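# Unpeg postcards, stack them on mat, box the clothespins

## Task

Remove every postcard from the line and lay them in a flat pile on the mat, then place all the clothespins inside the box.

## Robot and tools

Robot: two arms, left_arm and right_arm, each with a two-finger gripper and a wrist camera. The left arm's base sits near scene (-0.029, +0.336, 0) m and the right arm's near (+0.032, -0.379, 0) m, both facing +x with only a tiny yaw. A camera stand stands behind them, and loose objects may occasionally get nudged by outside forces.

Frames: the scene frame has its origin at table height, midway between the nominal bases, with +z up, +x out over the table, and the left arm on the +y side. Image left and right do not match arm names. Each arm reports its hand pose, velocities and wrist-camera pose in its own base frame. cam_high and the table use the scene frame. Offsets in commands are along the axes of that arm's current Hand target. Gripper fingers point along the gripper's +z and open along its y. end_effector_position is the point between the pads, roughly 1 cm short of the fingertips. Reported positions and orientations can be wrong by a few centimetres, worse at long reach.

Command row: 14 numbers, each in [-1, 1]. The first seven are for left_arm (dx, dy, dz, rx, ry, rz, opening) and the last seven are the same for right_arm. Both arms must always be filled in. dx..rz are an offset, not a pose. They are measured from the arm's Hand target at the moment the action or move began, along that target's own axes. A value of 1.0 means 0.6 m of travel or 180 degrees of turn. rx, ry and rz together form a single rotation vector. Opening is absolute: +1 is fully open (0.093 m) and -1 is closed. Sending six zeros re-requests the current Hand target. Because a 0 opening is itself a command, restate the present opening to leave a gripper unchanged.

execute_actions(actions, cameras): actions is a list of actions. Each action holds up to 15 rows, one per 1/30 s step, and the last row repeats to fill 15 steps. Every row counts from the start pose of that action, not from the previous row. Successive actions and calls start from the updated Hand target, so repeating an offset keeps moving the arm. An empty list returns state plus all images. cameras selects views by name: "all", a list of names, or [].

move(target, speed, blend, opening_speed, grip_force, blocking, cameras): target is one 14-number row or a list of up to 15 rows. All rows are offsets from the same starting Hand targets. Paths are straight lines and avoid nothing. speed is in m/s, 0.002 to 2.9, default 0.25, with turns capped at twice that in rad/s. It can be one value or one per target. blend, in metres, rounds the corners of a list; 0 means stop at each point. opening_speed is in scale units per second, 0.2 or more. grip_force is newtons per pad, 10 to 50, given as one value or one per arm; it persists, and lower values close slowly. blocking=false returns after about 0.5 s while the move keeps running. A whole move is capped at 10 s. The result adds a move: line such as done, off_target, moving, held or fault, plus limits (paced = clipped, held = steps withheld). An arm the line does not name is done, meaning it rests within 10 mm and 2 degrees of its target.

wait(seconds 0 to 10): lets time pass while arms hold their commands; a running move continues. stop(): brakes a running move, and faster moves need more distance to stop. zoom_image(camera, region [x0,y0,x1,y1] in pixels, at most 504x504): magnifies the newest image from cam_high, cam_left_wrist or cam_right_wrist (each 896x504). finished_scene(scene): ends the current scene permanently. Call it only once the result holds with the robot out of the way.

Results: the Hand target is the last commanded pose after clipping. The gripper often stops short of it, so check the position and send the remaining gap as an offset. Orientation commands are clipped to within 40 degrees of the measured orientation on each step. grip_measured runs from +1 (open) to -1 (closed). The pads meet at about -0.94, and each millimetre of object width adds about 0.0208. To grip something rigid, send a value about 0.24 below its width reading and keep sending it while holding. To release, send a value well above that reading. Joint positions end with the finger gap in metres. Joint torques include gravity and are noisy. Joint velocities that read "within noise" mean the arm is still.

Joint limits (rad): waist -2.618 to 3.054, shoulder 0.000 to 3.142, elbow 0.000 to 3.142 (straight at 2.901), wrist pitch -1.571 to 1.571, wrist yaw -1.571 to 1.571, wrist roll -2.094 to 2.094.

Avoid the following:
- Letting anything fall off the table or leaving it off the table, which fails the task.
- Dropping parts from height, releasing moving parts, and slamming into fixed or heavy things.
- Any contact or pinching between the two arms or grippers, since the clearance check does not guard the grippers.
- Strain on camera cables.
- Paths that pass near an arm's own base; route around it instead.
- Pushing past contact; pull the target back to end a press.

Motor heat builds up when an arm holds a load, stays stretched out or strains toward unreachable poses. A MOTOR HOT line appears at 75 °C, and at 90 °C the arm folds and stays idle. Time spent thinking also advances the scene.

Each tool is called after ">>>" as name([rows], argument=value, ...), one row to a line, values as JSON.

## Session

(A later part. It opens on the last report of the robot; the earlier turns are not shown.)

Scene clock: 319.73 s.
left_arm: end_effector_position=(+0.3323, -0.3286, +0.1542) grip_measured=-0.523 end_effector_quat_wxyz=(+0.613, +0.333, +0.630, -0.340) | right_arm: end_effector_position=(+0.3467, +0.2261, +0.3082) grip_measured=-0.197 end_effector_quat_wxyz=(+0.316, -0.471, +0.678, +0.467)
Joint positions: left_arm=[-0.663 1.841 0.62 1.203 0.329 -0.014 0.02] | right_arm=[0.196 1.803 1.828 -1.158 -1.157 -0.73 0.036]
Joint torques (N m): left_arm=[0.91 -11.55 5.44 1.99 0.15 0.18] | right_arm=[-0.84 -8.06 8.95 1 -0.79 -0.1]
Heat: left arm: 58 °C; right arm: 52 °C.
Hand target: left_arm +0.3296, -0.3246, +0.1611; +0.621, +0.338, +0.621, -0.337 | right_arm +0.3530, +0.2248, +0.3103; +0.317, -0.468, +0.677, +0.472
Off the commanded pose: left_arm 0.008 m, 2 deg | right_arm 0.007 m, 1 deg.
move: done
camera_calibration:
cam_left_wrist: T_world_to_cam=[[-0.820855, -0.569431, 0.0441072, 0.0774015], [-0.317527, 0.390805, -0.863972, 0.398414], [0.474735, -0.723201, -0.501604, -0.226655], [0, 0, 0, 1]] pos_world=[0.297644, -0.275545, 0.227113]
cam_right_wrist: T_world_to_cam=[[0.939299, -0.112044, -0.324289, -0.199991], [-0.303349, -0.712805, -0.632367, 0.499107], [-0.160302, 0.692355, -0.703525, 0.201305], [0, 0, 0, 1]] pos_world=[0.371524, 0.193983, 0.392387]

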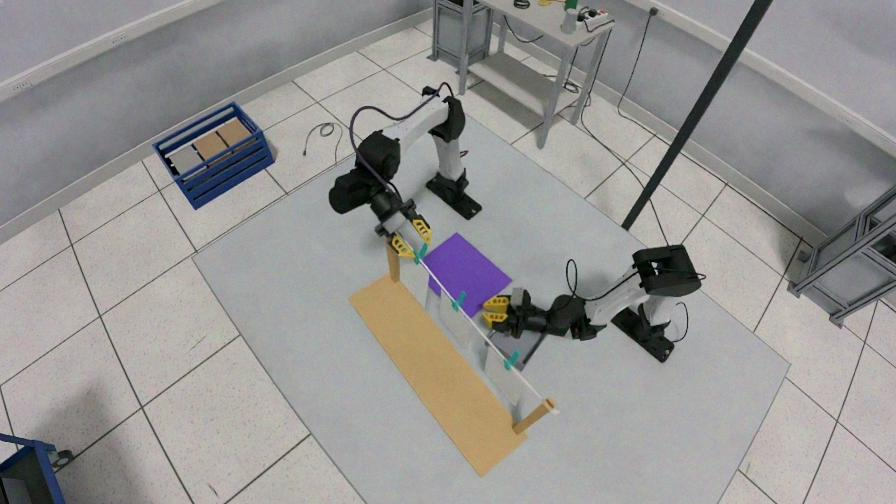

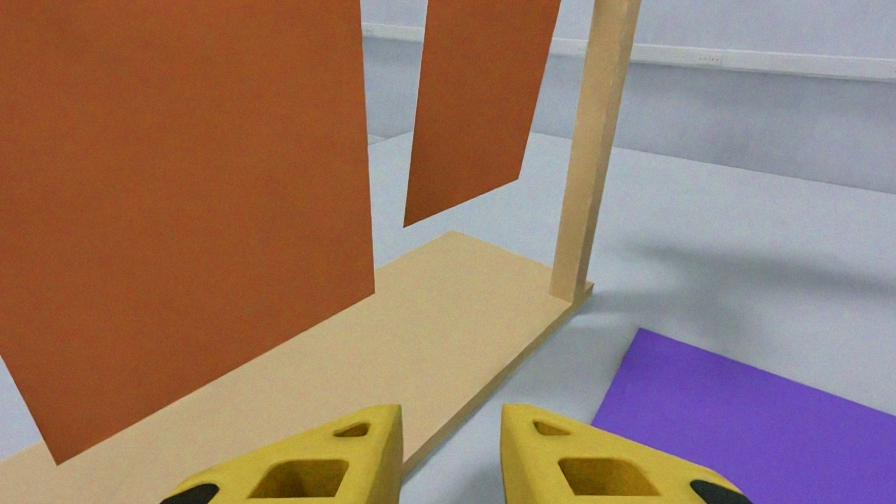

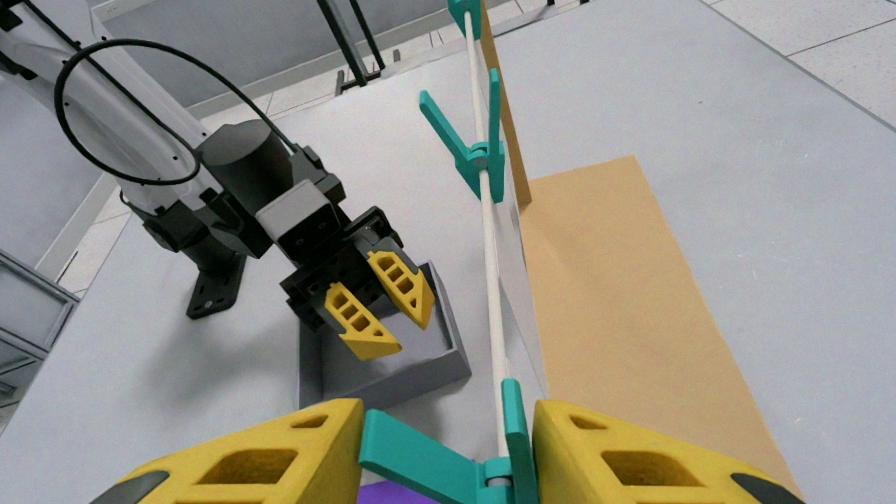

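>>> move(target=[0,0,0,0,0,0,-0.524,0.001,-0.0208,0.001,-0.0416,0,0.103,-0.3], speed=0.08, opening_speed=0.5, cameras=["cam_high", "cam_left_wrist", "cam_right_wrist"])

Scene clock: 349.40 s.
left_arm: end_effector_position=(+0.3323, -0.3286, +0.1542) grip_measured=-0.523 end_effector_quat_wxyz=(+0.613, +0.333, +0.630, -0.340) | right_arm: end_effector_position=(+0.3582, +0.2252, +0.3069) grip_measured=-0.294 end_effector_quat_wxyz=(+0.204, -0.373, +0.714, +0.557)
Joint positions: left_arm=[-0.663 1.841 0.62 1.203 0.329 -0.014 0.02] | right_arm=[0.172 2.022 2.101 -1.515 -1.267 -0.692 0.031]
Joint torques (N m): left_arm=[0.92 -11.56 5.45 1.99 0.15 0.18] | right_arm=[-0.7 -9.63 8.24 0.52 -0.82 -0.37]
Heat: left arm: 58 °C; right arm: 51 °C.
Hand target: left_arm +0.3296, -0.3246, +0.1611; +0.621, +0.338, +0.621, -0.337 | right_arm +0.3644, +0.2237, +0.3052; +0.206, -0.372, +0.711, +0.560
Off the commanded pose: left_arm 0.008 m, 2 deg | right_arm 0.007 m, 1 deg.
move: done
camera_calibration:
cam_left_wrist: T_world_to_cam=[[-0.820855, -0.569431, 0.0441072, 0.0774015], [-0.317527, 0.390805, -0.863972, 0.398414], [0.474735, -0.723201, -0.501604, -0.226655], [0, 0, 0, 1]] pos_world=[0.297644, -0.275545, 0.227113]
cam_right_wrist: T_world_to_cam=[[0.767927, -0.0946853, -0.633501, -0.0588935], [-0.512868, -0.683396, -0.519553, 0.534927], [-0.383738, 0.723881, -0.573359, 0.235825], [0, 0, 0, 1]] pos_world=[0.410068, 0.189281, 0.375826]

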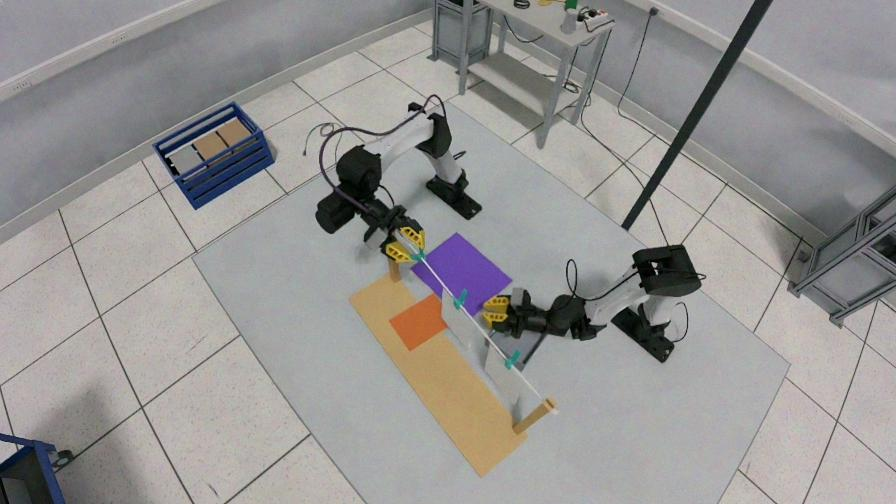

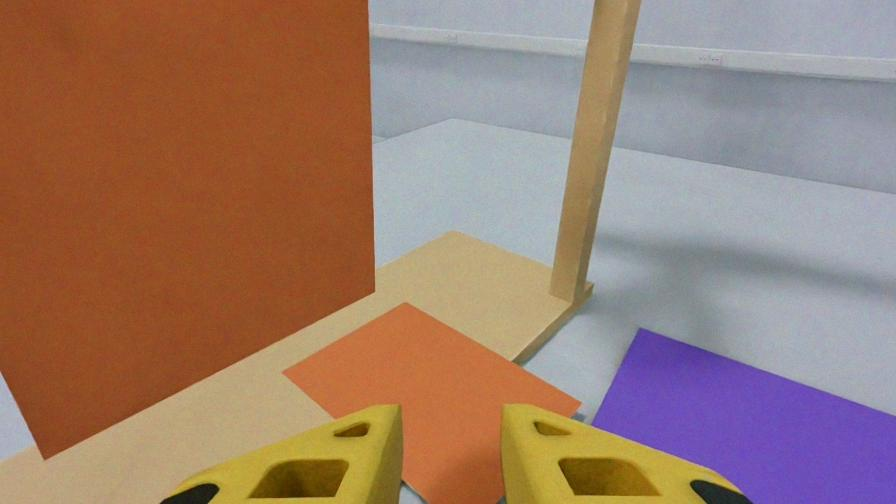

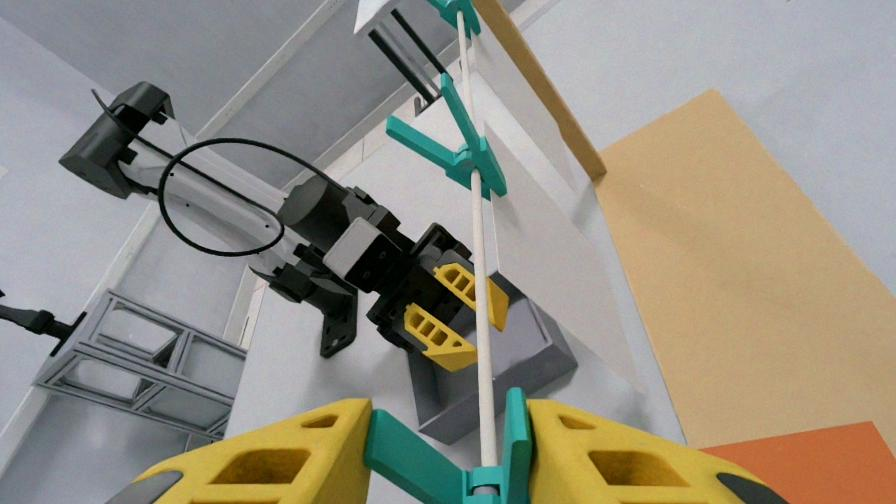

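>>> move(target=[0,0,0,0,0,0,-0.524,0.0123,0.0332,0.0045,0.0832,0,-0.206,-0.3], speed=0.1, cameras=["cam_high", "cam_right_wrist"])

>>> zoom_image(camera="cam_high", region=[360, 220, 520, 370])

Scene clock: 392.30 s.
left_arm: end_effector_position=(+0.3323, -0.3286, +0.1542) grip_measured=-0.523 end_effector_quat_wxyz=(+0.613, +0.333, +0.630, -0.340) | right_arm: end_effector_position=(+0.3510, +0.2251, +0.3048) grip_measured=-0.295 end_effector_quat_wxyz=(+0.405, -0.537, +0.633, +0.383)
Joint positions: left_arm=[-0.663 1.841 0.62 1.203 0.329 -0.014 0.02] | right_arm=[0.207 1.682 1.648 -0.885 -1.074 -0.803 0.031]
Joint torques (N m): left_arm=[0.92 -11.56 5.45 1.99 0.15 0.18] | right_arm=[0.92 -12.98 5.56 1.53 -0.39 -0.3]
Heat: left arm: 58 °C; right arm: 54 °C.
Hand target: left_arm +0.3296, -0.3246, +0.1611; +0.621, +0.338, +0.621, -0.337 | right_arm +0.3442, +0.2260, +0.3121; +0.419, -0.549, +0.622, +0.370
Off the commanded pose: left_arm 0.008 m, 2 deg | right_arm 0.010 m, 3 deg.
move: off_target (right_arm)
camera_calibration:
cam_right_wrist: T_world_to_cam=[[0.991765, -0.122365, -0.0378118, -0.30868], [-0.115882, -0.731637, -0.671773, 0.447896], [0.0545372, 0.670622, -0.739792, 0.140829], [0, 0, 0, 1]] pos_world=[0.35036, 0.195483, 0.393397]
Images, in order (width x height): cam_high 896x504, cam_right_wrist 896x504.

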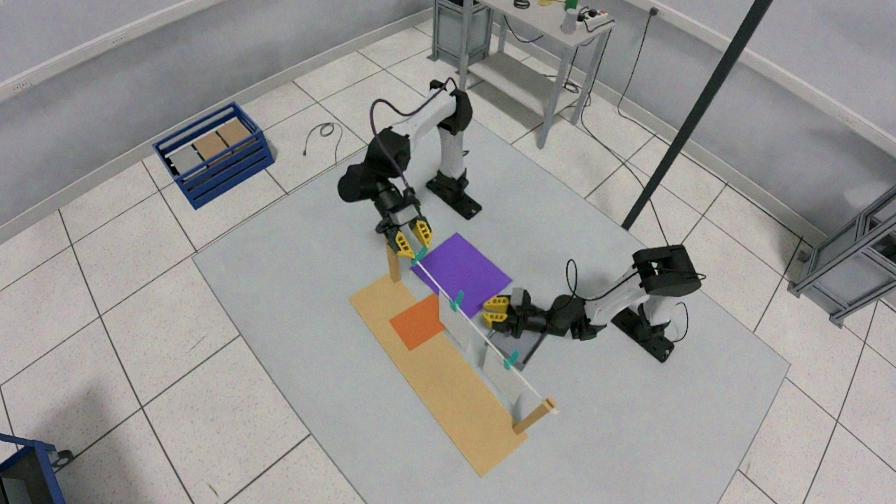

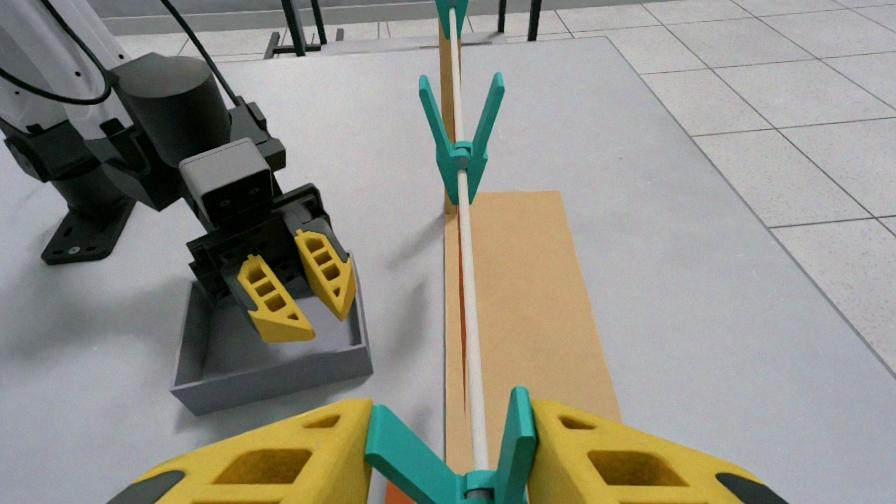

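Scaled by 3.150 from the camera's 896x504 image, which has a finer 1280x720 frame.

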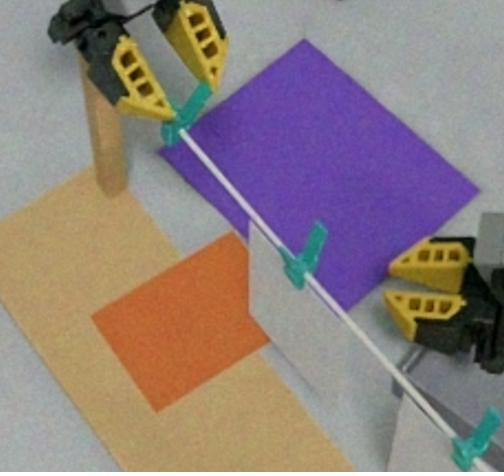

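>>> move(target=[0,0,0,0,0,0,-0.524,0,0,0,0,0,0,-0.65], opening_speed=0.3, cameras=["cam_right_wrist"])

>>> zoom_image(camera="cam_right_wrist", region=[320, 350, 600, 504])

Scene clock: 404.80 s.
left_arm: end_effector_position=(+0.3323, -0.3286, +0.1542) grip_measured=-0.523 end_effector_quat_wxyz=(+0.613, +0.333, +0.630, -0.340) | right_arm: end_effector_position=(+0.3521, +0.2249, +0.3048) grip_measured=-0.641 end_effector_quat_wxyz=(+0.407, -0.538, +0.633, +0.380)
Joint positions: left_arm=[-0.663 1.841 0.62 1.203 0.329 -0.014 0.02] | right_arm=[0.207 1.682 1.648 -0.88 -1.069 -0.803 0.014]
Joint torques (N m): left_arm=[0.92 -11.55 5.44 1.99 0.15 0.18] | right_arm=[0.9 -12.93 5.35 1.49 -0.49 -0.29]
Heat: left arm: 58 °C; right arm: 52 °C.
Hand target: left_arm +0.3296, -0.3246, +0.1611; +0.621, +0.338, +0.621, -0.337 | right_arm +0.3442, +0.2260, +0.3121; +0.419, -0.549, +0.622, +0.370
Off the commanded pose: left_arm 0.008 m, 2 deg | right_arm 0.011 m, 3 deg.
move: off_target (right_arm)
camera_calibration:
cam_right_wrist: T_world_to_cam=[[0.991646, -0.125153, -0.0312388, -0.311163], [-0.113628, -0.732899, -0.670782, 0.447158], [0.0610555, 0.668728, -0.740996, 0.139361], [0, 0, 0, 1]] pos_world=[0.350864, 0.195584, 0.393492]
Images, in order (width x height): cam_right_wrist 896x504.

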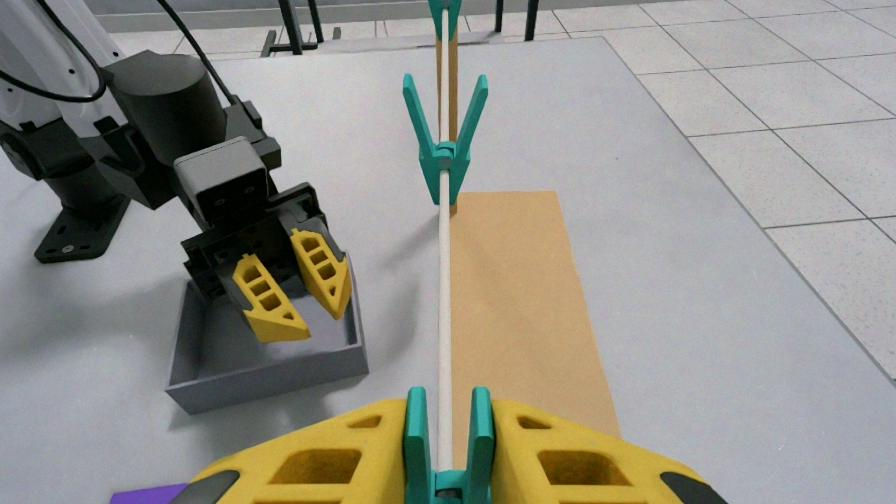

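Scaled by 1.800 from the camera's 896x504 image, which has a finer 1280x720 frame.

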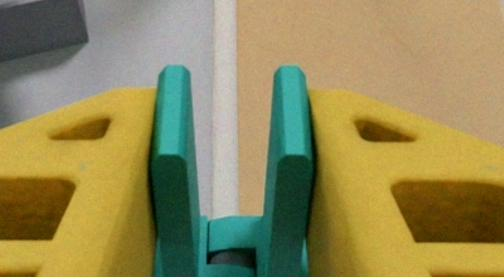

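>>> move(target=[-0.3982,0.0263,-0.1312,0.0743,0.0543,0.0129,1.0,-0.0464,0,-0.0187,0,0,0,-0.68], speed=[0.2, 0.05], cameras=["cam_right_wrist", "cam_high"])

speed must be one number or a list of one number, got a list of 2; nothing of the call was run

>>> move(target=[-0.3982,0.0263,-0.1312,0.0743,0.0543,0.0129,1.0,-0.0464,0,-0.0187,0,0,0,-0.68], speed=0.15, cameras=["cam_right_wrist", "cam_high"])

Scene clock: 443.50 s.
left_arm: end_effector_position=(+0.3000, -0.2510, +0.3906) grip_measured=+1.000 end_effector_quat_wxyz=(+0.523, +0.441, +0.630, -0.368) | right_arm: end_effector_position=(+0.3464, +0.2233, +0.3312) grip_measured=-0.678 end_effector_quat_wxyz=(+0.409, -0.539, +0.633, +0.376)
Joint positions: left_arm=[-0.372 1.3 1.356 -0.333 0.833 0.205 0.093] | right_arm=[0.207 1.682 1.757 -0.983 -1.064 -0.803 0.013]
Joint torques (N m): left_arm=[0.75 -4.97 12.51 1.59 0.29 0.18] | right_arm=[0.94 -9.62 9.16 1.33 -0.53 -0.26]
Heat: left arm: 58 °C; right arm: 57 °C.
Hand target: left_arm +0.3001, -0.2502, +0.4000; +0.529, +0.448, +0.622, -0.365 | right_arm +0.3442, +0.2260, +0.3421; +0.419, -0.549, +0.622, +0.370
Off the commanded pose: left_arm 0.010 m, 1 deg | right_arm 0.011 m, 2 deg.
move: off_target (right_arm)
camera_calibration:
cam_right_wrist: T_world_to_cam=[[0.991435, -0.128274, -0.0245424, -0.306301], [-0.111582, -0.734316, -0.669574, 0.462241], [0.067867, 0.666577, -0.74234, 0.158955], [0, 0, 0, 1]] pos_world=[0.344468, 0.194185, 0.419986]
Images, in order (width x height): cam_high 896x504, cam_right_wrist 896x504.

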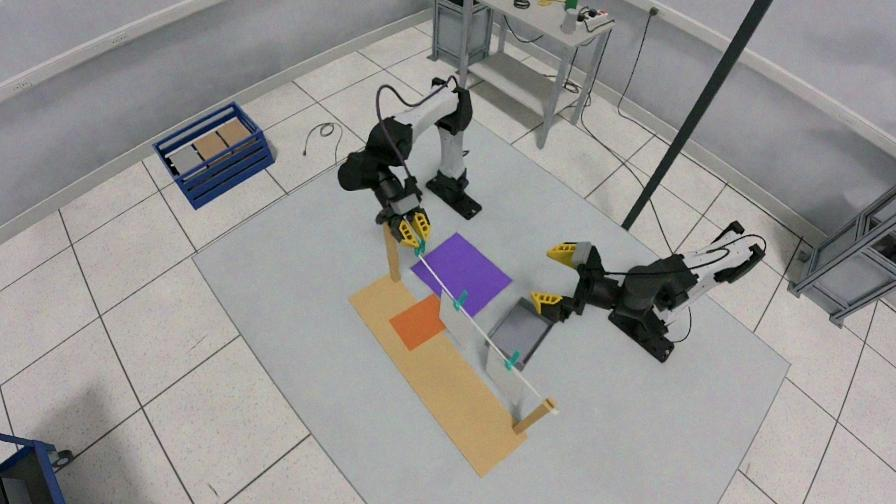

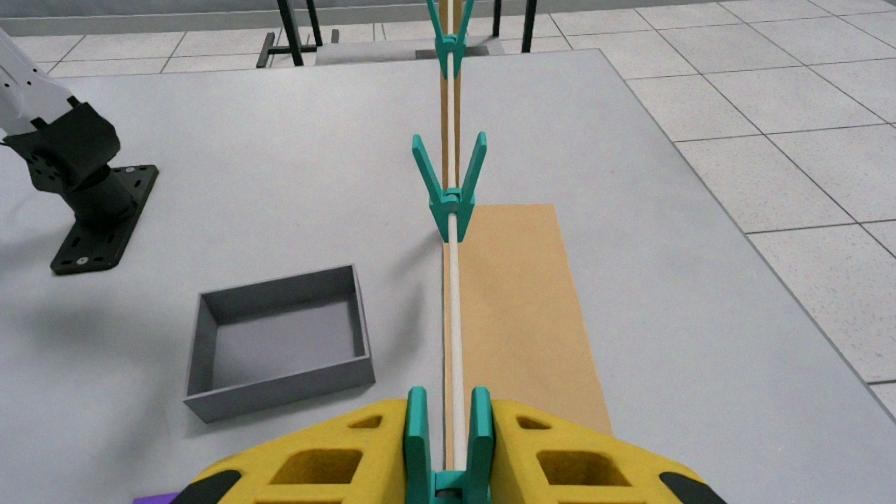

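>>> move([
  [0.0033,0.241,-0.1827,0.0743,0.0543,0.0129,1.0,-0.0927,0,-0.0375,0,0,0,-0.68],
  [0.101,0.2837,-0.1558,0.0743,0.0543,0.0129,1.0,-0.0745,0.1833,0.1048,0,0,0,-0.68],
  [0.101,0.2837,-0.1558,0.0743,0.0543,0.0129,1.0,0.1192,0.2748,0.4712,0,0,0,-0.68],
  [0.101,0.2837,-0.1558,0.0743,0.0543,0.0129,1.0,0.2505,0.2748,0.5243,0,0,0,-0.68],
], speed=[0.15, 0.2, 0.2, 0.08], blend=[0.01, 0.03, 0.02, 0], cameras=["all"])

Scene clock: 482.07 s.
left_arm: end_effector_position=(+0.4252, -0.0945, +0.3700) grip_measured=+1.000 end_effector_quat_wxyz=(+0.494, +0.503, +0.618, -0.349) | right_arm: end_effector_position=(+0.2128, +0.4797, +0.0953) grip_measured=-0.680 end_effector_quat_wxyz=(+0.425, -0.550, +0.617, +0.368)
Joint positions: left_arm=[0.16 2.085 2.437 -1.544 1.278 1.245 0.093] | right_arm=[1.035 1.972 0.991 0.575 -0.376 -0.171 0.013]
Joint velocities: left_arm=[within noise] | right_arm=[0.002 0.012 0.002 -0.022 0.051 -0.051 -0.004]
Joint torques (N m): left_arm=[-0.51 -10.61 6.01 0.63 0.55 0.18] | right_arm=[0.64 -10.03 5.42 2.33 -0.14 0.01]
Heat: left arm: 55 °C; right arm: 55 °C.
Hand target: left_arm +0.4272, -0.0965, +0.3601; +0.426, +0.548, +0.608, -0.385 | right_arm +0.2098, +0.4797, +0.0848; +0.419, -0.549, +0.622, +0.370
Off the commanded pose: left_arm 0.010 m, 10 deg | right_arm 0.011 m, 1 deg.
joint sent to its limit (left arm) — joint 4 (wrist pitch), lower limit. The joint targets are off in orientation, not in position.
move: off_target (left_arm, right_arm)
camera_calibration:
cam_left_wrist: T_world_to_cam=[[-0.958303, -0.281611, -0.0484841, 0.39735], [-0.16493, 0.683644, -0.710935, 0.429158], [0.233353, -0.673294, -0.701585, 0.188057], [0, 0, 0, 1]] pos_world=[0.407679, -0.0548755, 0.456306]
cam_right_wrist: T_world_to_cam=[[0.992849, -0.11665, 0.0253707, -0.157294], [-0.0681892, -0.728611, -0.681525, 0.466834], [0.0979851, 0.674921, -0.731355, -0.189487], [0, 0, 0, 1]] pos_world=[0.206569, 0.449681, 0.183567]

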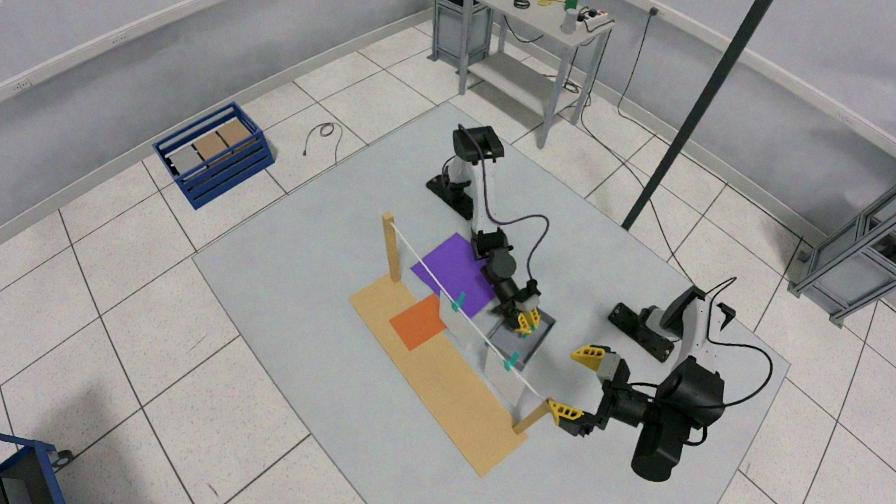

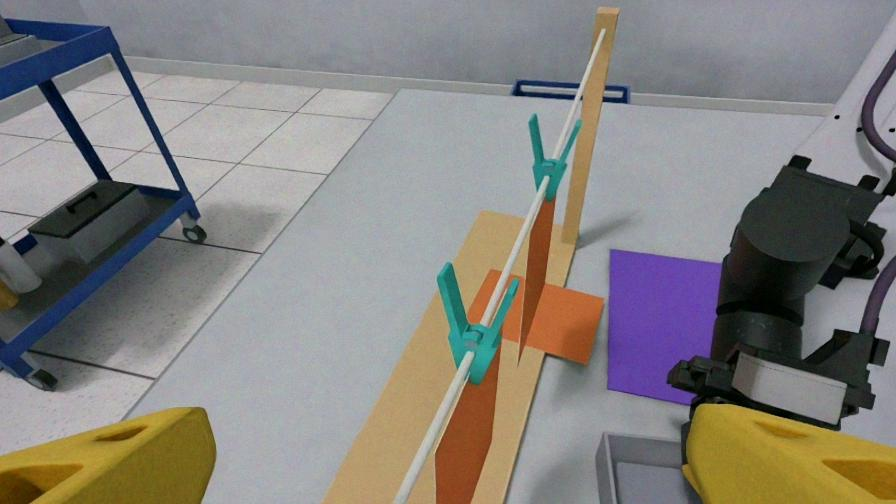

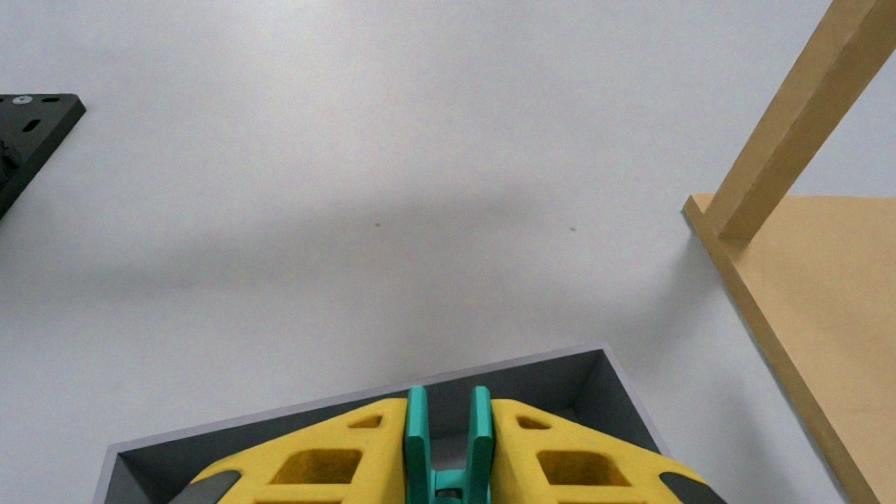

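>>> move([
  [0,0,0,0,0,0,1.0,0.0217,0,0.0087,0,0,0,-0.68],
  [0,0,0,0,0,0,1.0,0.0217,0,0.0087,0,0,0,0.1],
], speed=0.06, opening_speed=0.5, cameras=["cam_left_wrist", "cam_right_wrist"])

Scene clock: 492.57 s.
left_arm: end_effector_position=(+0.4252, -0.0945, +0.3700) grip_measured=+1.000 end_effector_quat_wxyz=(+0.494, +0.503, +0.618, -0.349) | right_arm: end_effector_position=(+0.2132, +0.4803, +0.0831) grip_measured=+0.097 end_effector_quat_wxyz=(+0.428, -0.549, +0.616, +0.369)
Joint positions: left_arm=[0.16 2.085 2.437 -1.544 1.278 1.245 0.093] | right_arm=[1.035 2.01 0.978 0.632 -0.375 -0.171 0.05]
Joint torques (N m): left_arm=[-0.51 -10.59 6.01 0.63 0.55 0.17] | right_arm=[0.72 -9.91 5.15 2.32 -0.09 0.04]
Heat: left arm: 53 °C; right arm: 55 °C.
Hand target: left_arm +0.4272, -0.0965, +0.3601; +0.426, +0.548, +0.608, -0.385 | right_arm +0.2097, +0.4796, +0.0707; +0.419, -0.549, +0.622, +0.370
Off the commanded pose: left_arm 0.010 m, 10 deg | right_arm 0.013 m, 1 deg.
joint sent to its limit (left arm) — joint 4 (wrist pitch), lower limit. The joint targets are off in orientation, not in position.
move: off_target (left_arm, right_arm); target 2's new opening was sent with right_arm's hand 0.012 m and 1 deg from that target
camera_calibration:
cam_left_wrist: T_world_to_cam=[[-0.958303, -0.281611, -0.0484841, 0.39735], [-0.16493, 0.683644, -0.710935, 0.429158], [0.233353, -0.673294, -0.701585, 0.188057], [0, 0, 0, 1]] pos_world=[0.407679, -0.0548755, 0.456306]
cam_right_wrist: T_world_to_cam=[[0.992729, -0.117121, 0.0277661, -0.157332], [-0.0663998, -0.725265, -0.68526, 0.457378], [0.100396, 0.678434, -0.727769, -0.20133], [0, 0, 0, 1]] pos_world=[0.20677, 0.449882, 0.17127]
Images, in order (width x height): cam_left_wrist 896x504, cam_right_wrist 896x504.

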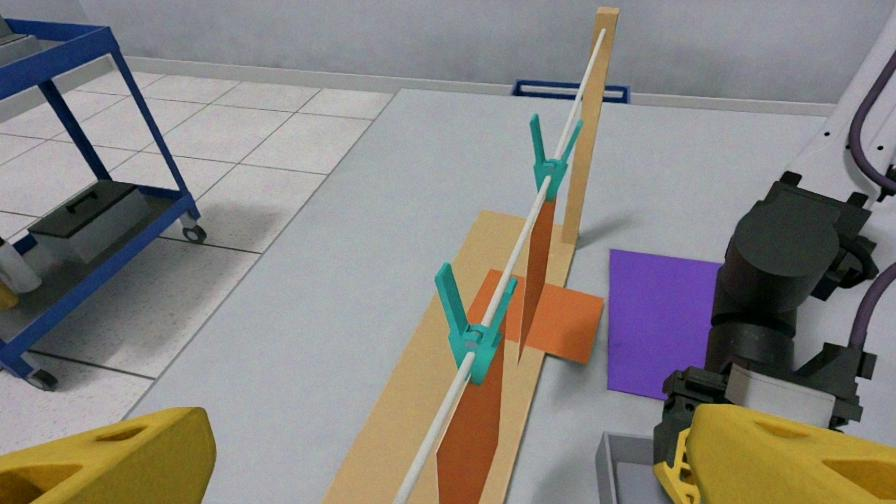

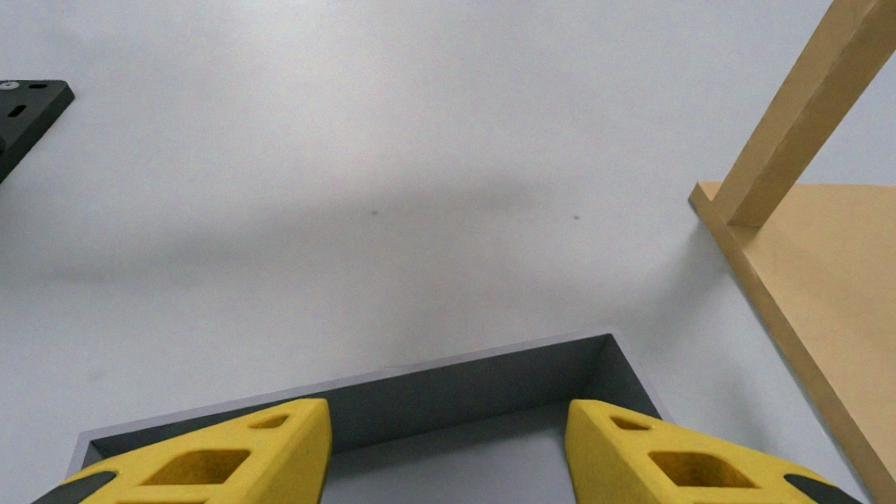

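>>> move([
  [0,0,0,0,0,0,1.0,-0.2782,0,-0.1125,0,0,0,0.1],
  [0,0,0,0,0,0,1.0,-0.0197,-0.0968,-0.349,0.2091,0.1977,0.1819,-0.93],
], speed=[0.12, 0.2], blend=[0.03, 0], cameras=["all"])

>>> zoom_image(camera="cam_high", region=[380, 220, 570, 390])

Scene clock: 553.03 s.
left_arm: end_effector_position=(+0.4252, -0.0945, +0.3700) grip_measured=+1.000 end_effector_quat_wxyz=(+0.494, +0.503, +0.618, -0.349) | right_arm: end_effector_position=(+0.2414, +0.2884, +0.1517) grip_measured=-0.926 end_effector_quat_wxyz=(+0.238, -0.293, +0.923, +0.073)
Joint positions: left_arm=[0.16 2.085 2.437 -1.544 1.278 1.245 0.093] | right_arm=[0.946 1.542 1.252 -0.801 0.162 0.291 0.001]
Joint torques (N m): left_arm=[-0.51 -10.61 6 0.63 0.55 0.18] | right_arm=[-0.5 -10.17 7.47 1.34 0.21 0.05]
Heat: left arm: 54 °C; right arm: 55 °C.
Hand target: left_arm +0.4272, -0.0965, +0.3601; +0.426, +0.548, +0.608, -0.385 | right_arm +0.2439, +0.2843, +0.1604; +0.248, -0.281, +0.924, +0.075
Off the commanded pose: left_arm 0.010 m, 10 deg | right_arm 0.010 m, 2 deg.
joint sent to its limit (left arm) — joint 4 (wrist pitch), lower limit. The joint targets are off in orientation, not in position.
move: off_target (left_arm)
camera_calibration:
cam_left_wrist: T_world_to_cam=[[-0.958303, -0.281611, -0.0484841, 0.39735], [-0.16493, 0.683644, -0.710935, 0.429158], [0.233353, -0.673294, -0.701585, 0.188057], [0, 0, 0, 1]] pos_world=[0.407679, -0.0548755, 0.456306]
cam_right_wrist: T_world_to_cam=[[0.587431, -0.809226, 0.00885192, 0.0905492], [-0.807511, -0.586838, -0.0595595, 0.411072], [0.0533917, 0.0278391, -0.998186, 0.21592], [0, 0, 0, 1]] pos_world=[0.267226, 0.308496, 0.23921]

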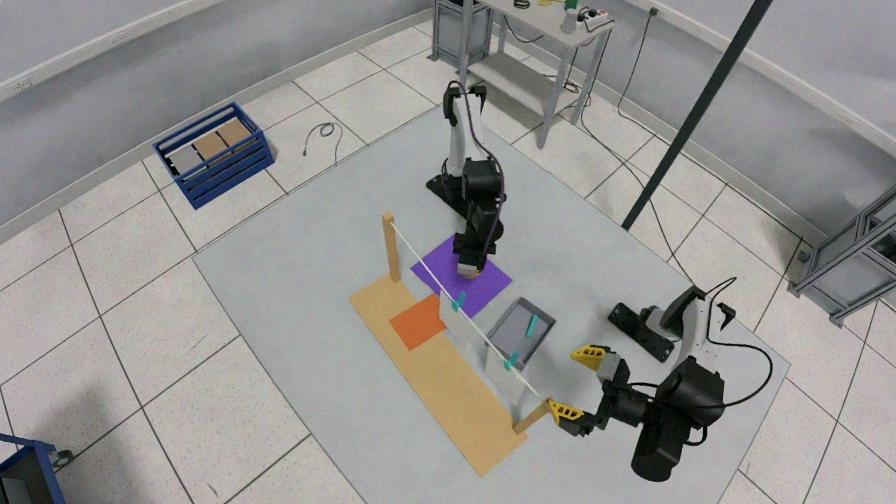

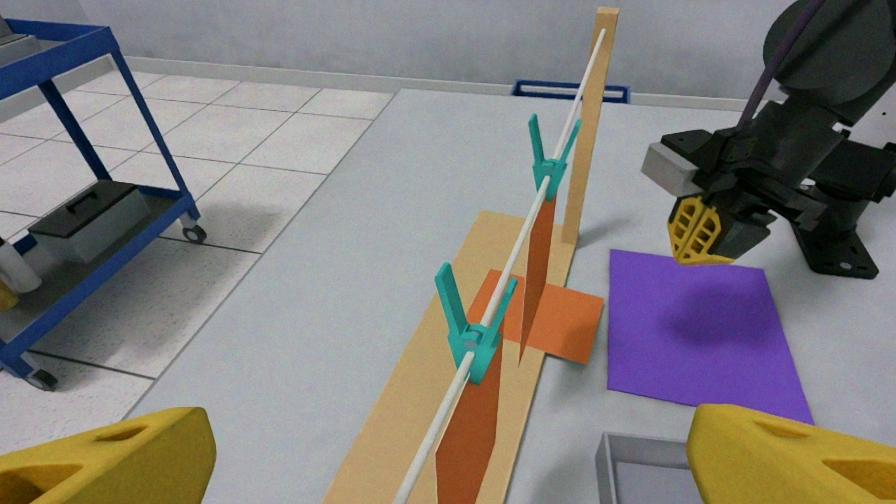

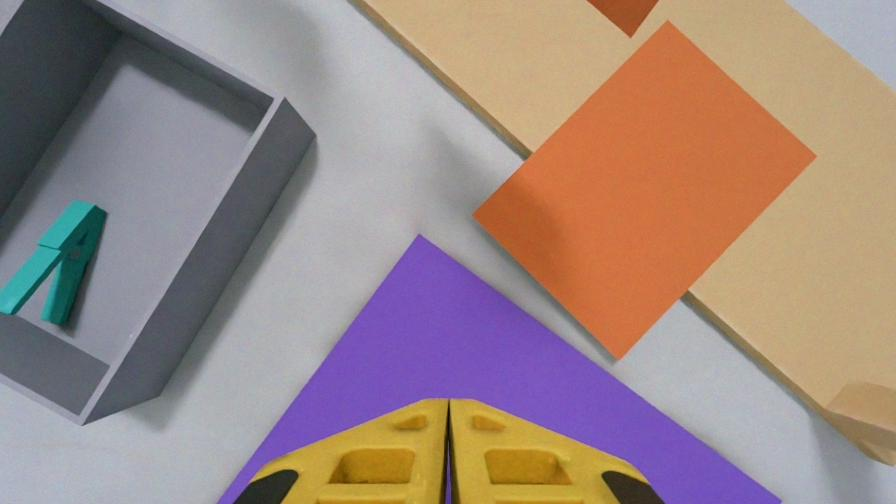

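Scaled by 2.653 from the camera's 896x504 image, which has a finer 1280x720 frame.

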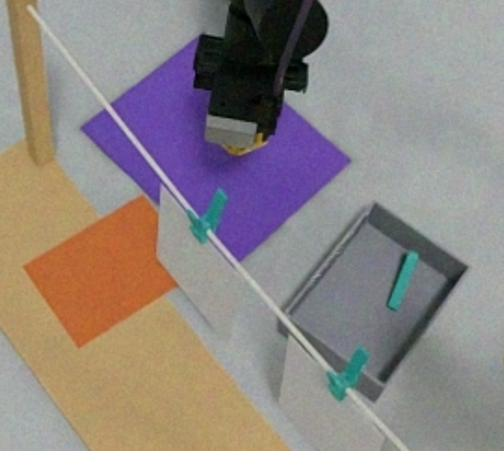

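>>> move(target=[0,0,0,0,0,0,1.0,-0.0405,-0.1577,0.2168,0,0,0,-0.93], speed=0.15, cameras=["cam_left_wrist", "cam_right_wrist"])

Scene clock: 588.60 s.
left_arm: end_effector_position=(+0.4252, -0.0945, +0.3700) grip_measured=+1.000 end_effector_quat_wxyz=(+0.494, +0.503, +0.618, -0.349) | right_arm: end_effector_position=(+0.3609, +0.2487, +0.0591) grip_measured=-0.926 end_effector_quat_wxyz=(+0.240, -0.278, +0.927, +0.069)
Joint positions: left_arm=[0.16 2.085 2.437 -1.544 1.278 1.245 0.093] | right_arm=[0.611 1.832 1.196 -0.429 0.019 0.023 0.001]
Joint torques (N m): left_arm=[-0.53 -10.61 6.01 0.63 0.55 0.18] | right_arm=[-0.25 -9.43 8.28 1.61 -0.18 -0.24]
Heat: left arm: 54 °C; right arm: 54 °C.
Hand target: left_arm +0.4272, -0.0965, +0.3601; +0.426, +0.548, +0.608, -0.385 | right_arm +0.3680, +0.2538, +0.0597; +0.248, -0.281, +0.924, +0.075
Off the commanded pose: left_arm 0.010 m, 10 deg | right_arm 0.009 m, 1 deg.
joint sent to its limit (left arm) — joint 4 (wrist pitch), lower limit. The joint targets are off in orientation, not in position.
move: off_target (left_arm)
camera_calibration:
cam_left_wrist: T_world_to_cam=[[-0.958303, -0.281611, -0.0484841, 0.39735], [-0.16493, 0.683644, -0.710935, 0.429158], [0.233353, -0.673294, -0.701585, 0.188057], [0, 0, 0, 1]] pos_world=[0.407679, -0.0548755, 0.456306]
cam_right_wrist: T_world_to_cam=[[0.560094, -0.828372, 0.00973221, 0.00367361], [-0.826546, -0.559574, -0.0608114, 0.478967], [0.0558204, 0.026016, -0.998102, 0.117842], [0, 0, 0, 1]] pos_world=[0.387253, 0.267995, 0.14671]
Images, in order (width x height): cam_left_wrist 896x504, cam_right_wrist 896x504.

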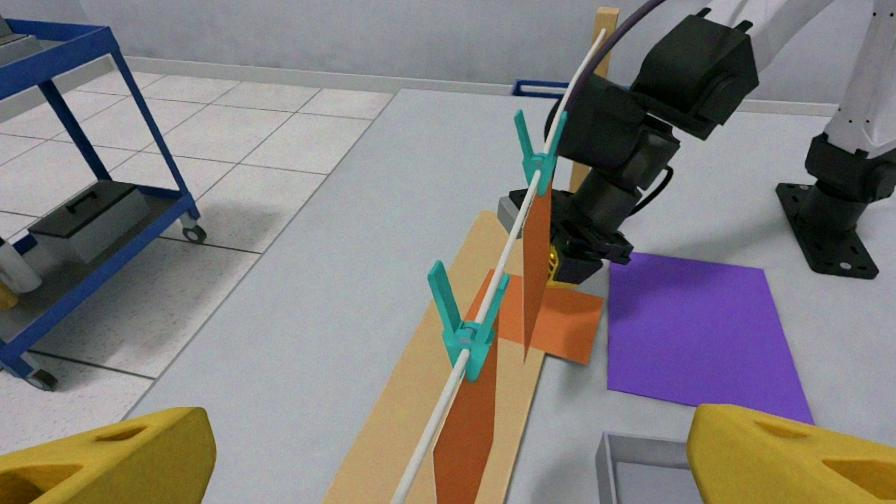

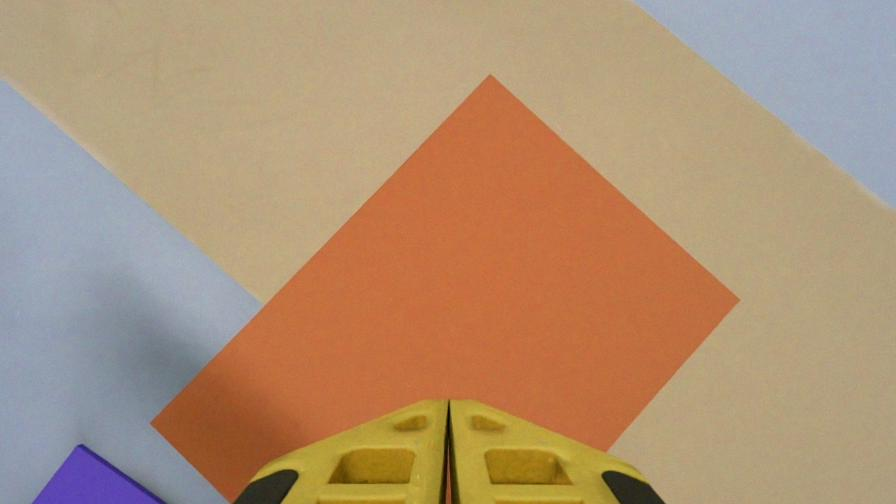

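>>> move(target=[0,0,0,0,0,0,1.0,0.0184,0,0.0317,0,0,0,-0.93], speed=0.05, cameras=["cam_left_wrist", "cam_right_wrist"])

>>> zoom_image(camera="cam_left_wrist", region=[490, 180, 670, 380])

Scene clock: 601.33 s.
left_arm: end_effector_position=(+0.4252, -0.0945, +0.3700) grip_measured=+1.000 end_effector_quat_wxyz=(+0.494, +0.503, +0.618, -0.349) | right_arm: end_effector_position=(+0.3690, +0.2544, +0.0495) grip_measured=-0.926 end_effector_quat_wxyz=(+0.256, -0.277, +0.923, +0.074)
Joint positions: left_arm=[0.16 2.085 2.437 -1.544 1.278 1.245 0.093] | right_arm=[0.611 1.864 1.178 -0.346 0.019 0.023 0.001]
Joint torques (N m): left_arm=[-0.51 -10.61 6.01 0.63 0.55 0.18] | right_arm=[-0.4 -9.18 5.63 1.69 -0.16 -0.23]
Heat: left arm: 54 °C; right arm: 55 °C.
Hand target: left_arm +0.4272, -0.0965, +0.3601; +0.426, +0.548, +0.608, -0.385 | right_arm +0.3680, +0.2537, +0.0377; +0.248, -0.281, +0.924, +0.075
Off the commanded pose: left_arm 0.010 m, 10 deg | right_arm 0.012 m, 1 deg.
joint sent to its limit (left arm) — joint 4 (wrist pitch), lower limit. The joint targets are off in orientation, not in position.
move: off_target (left_arm, right_arm)
camera_calibration:
cam_left_wrist: T_world_to_cam=[[-0.958303, -0.281611, -0.0484841, 0.39735], [-0.16493, 0.683644, -0.710935, 0.429158], [0.233353, -0.673294, -0.701585, 0.188057], [0, 0, 0, 1]] pos_world=[0.407679, -0.0548755, 0.456306]
cam_right_wrist: T_world_to_cam=[[0.560059, -0.8284, 0.00933364, 0.00395483], [-0.824251, -0.558316, -0.0943066, 0.4888], [0.0833347, 0.0451241, -0.995499, 0.0924828], [0, 0, 0, 1]] pos_world=[0.392972, 0.272008, 0.138127]
Images, in order (width x height): cam_left_wrist 896x504, cam_right_wrist 896x504.

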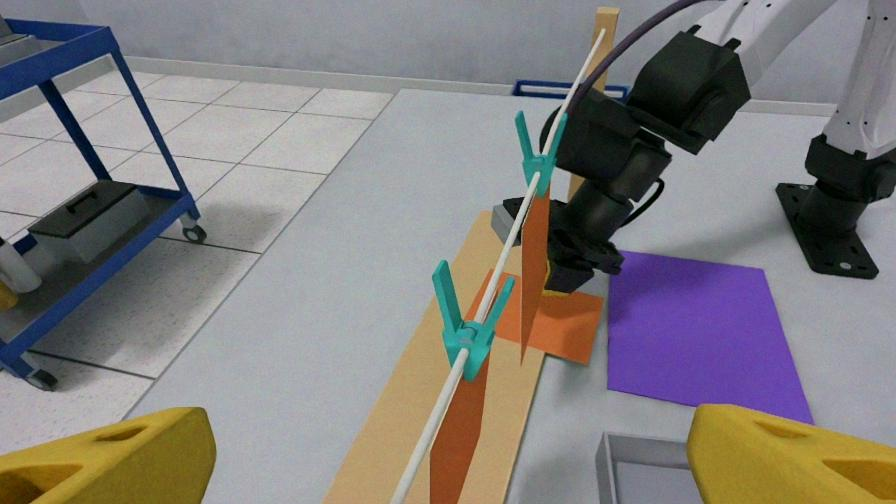

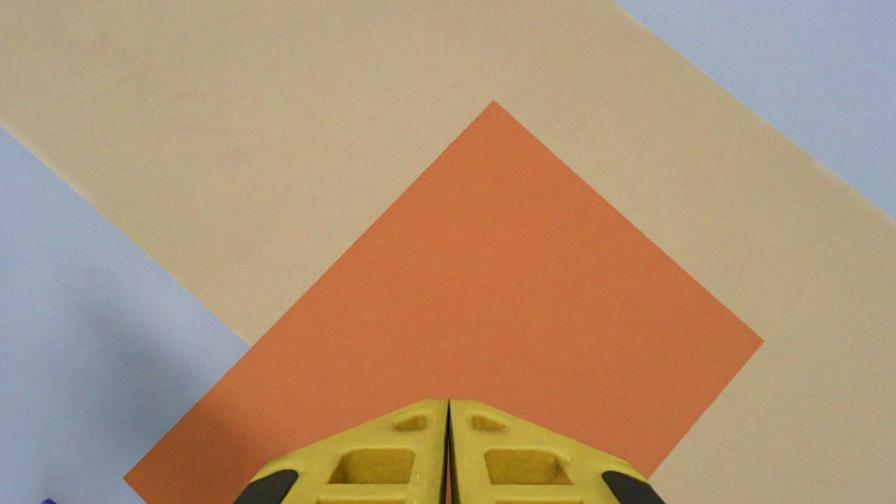

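Scaled by 2.520 from the camera's 896x504 image, which has a finer 1280x720 frame.

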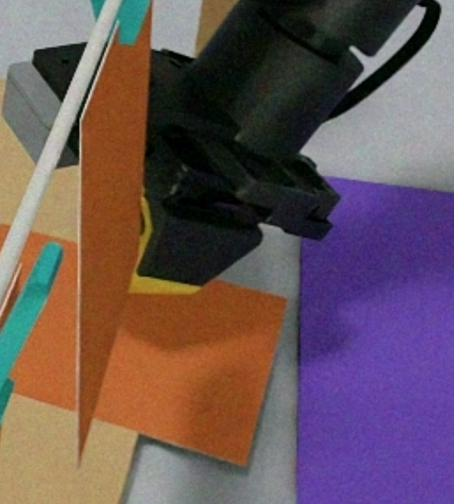

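>>> move(target=[0,0,0,0,0,0,1.0,0.0084,0,0.0144,0,0,0,-0.93], speed=0.05, cameras=["cam_left_wrist", "cam_right_wrist"])

>>> zoom_image(camera="cam_left_wrist", region=[490, 180, 670, 380])

Scene clock: 607.07 s.
left_arm: end_effector_position=(+0.4252, -0.0945, +0.3700) grip_measured=+1.000 end_effector_quat_wxyz=(+0.494, +0.503, +0.618, -0.349) | right_arm: end_effector_position=(+0.3694, +0.2546, +0.0401) grip_measured=-0.926 end_effector_quat_wxyz=(+0.256, -0.277, +0.923, +0.074)
Joint positions: left_arm=[0.16 2.085 2.437 -1.544 1.278 1.245 0.093] | right_arm=[0.611 1.881 1.159 -0.308 0.019 0.023 0.001]
Joint torques (N m): left_arm=[-0.5 -10.61 6.01 0.63 0.55 0.18] | right_arm=[-0.44 -9.25 5.55 1.72 -0.13 -0.21]
Heat: left arm: 54 °C; right arm: 54 °C.
Hand target: left_arm +0.4272, -0.0965, +0.3601; +0.426, +0.548, +0.608, -0.385 | right_arm +0.3680, +0.2537, +0.0277; +0.248, -0.281, +0.924, +0.075
Off the commanded pose: left_arm 0.010 m, 10 deg | right_arm 0.012 m, 1 deg.
joint sent to its limit (left arm) — joint 4 (wrist pitch), lower limit. The joint targets are off in orientation, not in position.
move: off_target (left_arm, right_arm)
camera_calibration:
cam_left_wrist: T_world_to_cam=[[-0.958303, -0.281611, -0.0484841, 0.39735], [-0.16493, 0.683644, -0.710935, 0.429158], [0.233353, -0.673294, -0.701585, 0.188057], [0, 0, 0, 1]] pos_world=[0.407679, -0.0548755, 0.456306]
cam_right_wrist: T_world_to_cam=[[0.560096, -0.828375, 0.00934621, 0.00407348], [-0.824134, -0.558305, -0.0953875, 0.488281], [0.0842347, 0.0457236, -0.995396, 0.0825695], [0, 0, 0, 1]] pos_world=[0.393172, 0.272209, 0.128727]
Images, in order (width x height): cam_left_wrist 896x504, cam_right_wrist 896x504.

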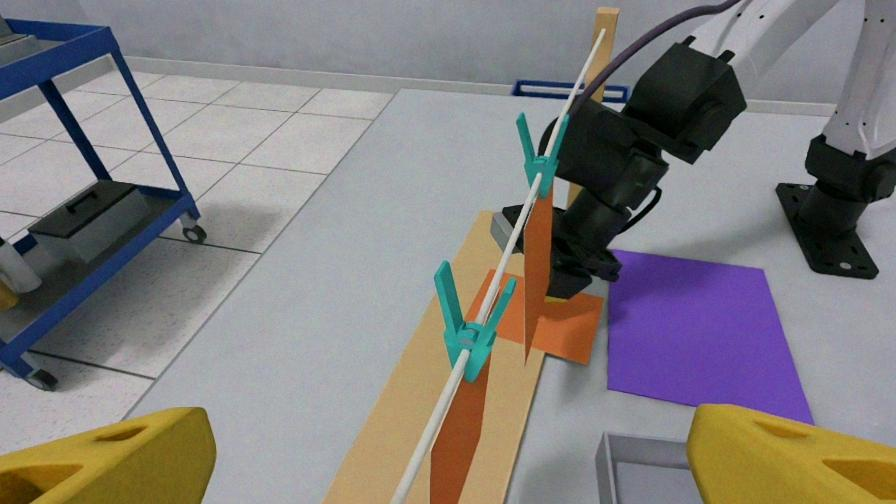

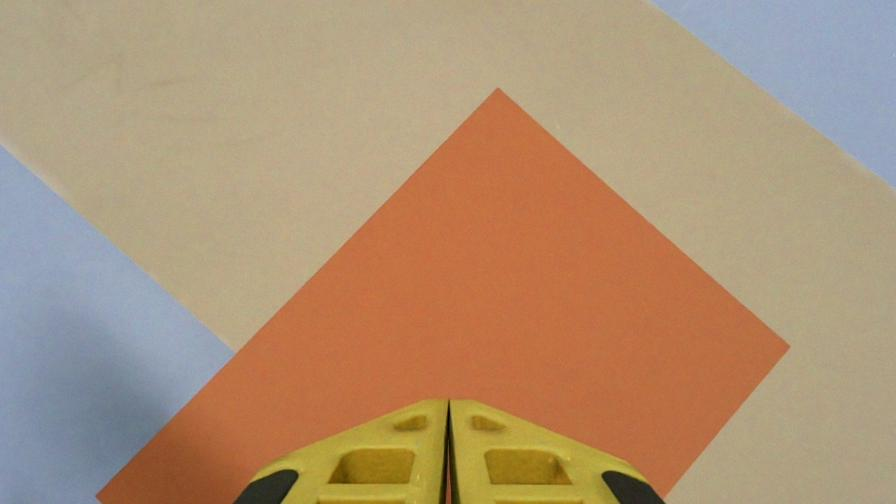

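Scaled by 2.520 from the camera's 896x504 image, which has a finer 1280x720 frame.

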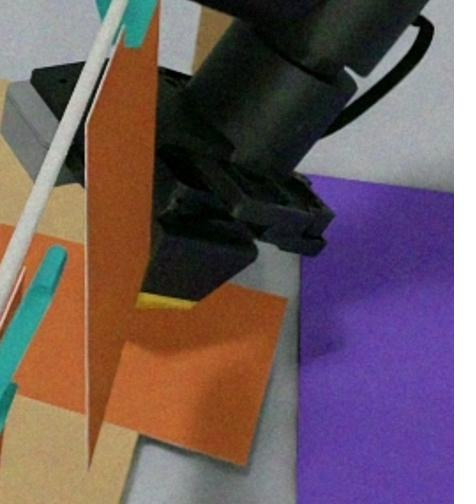

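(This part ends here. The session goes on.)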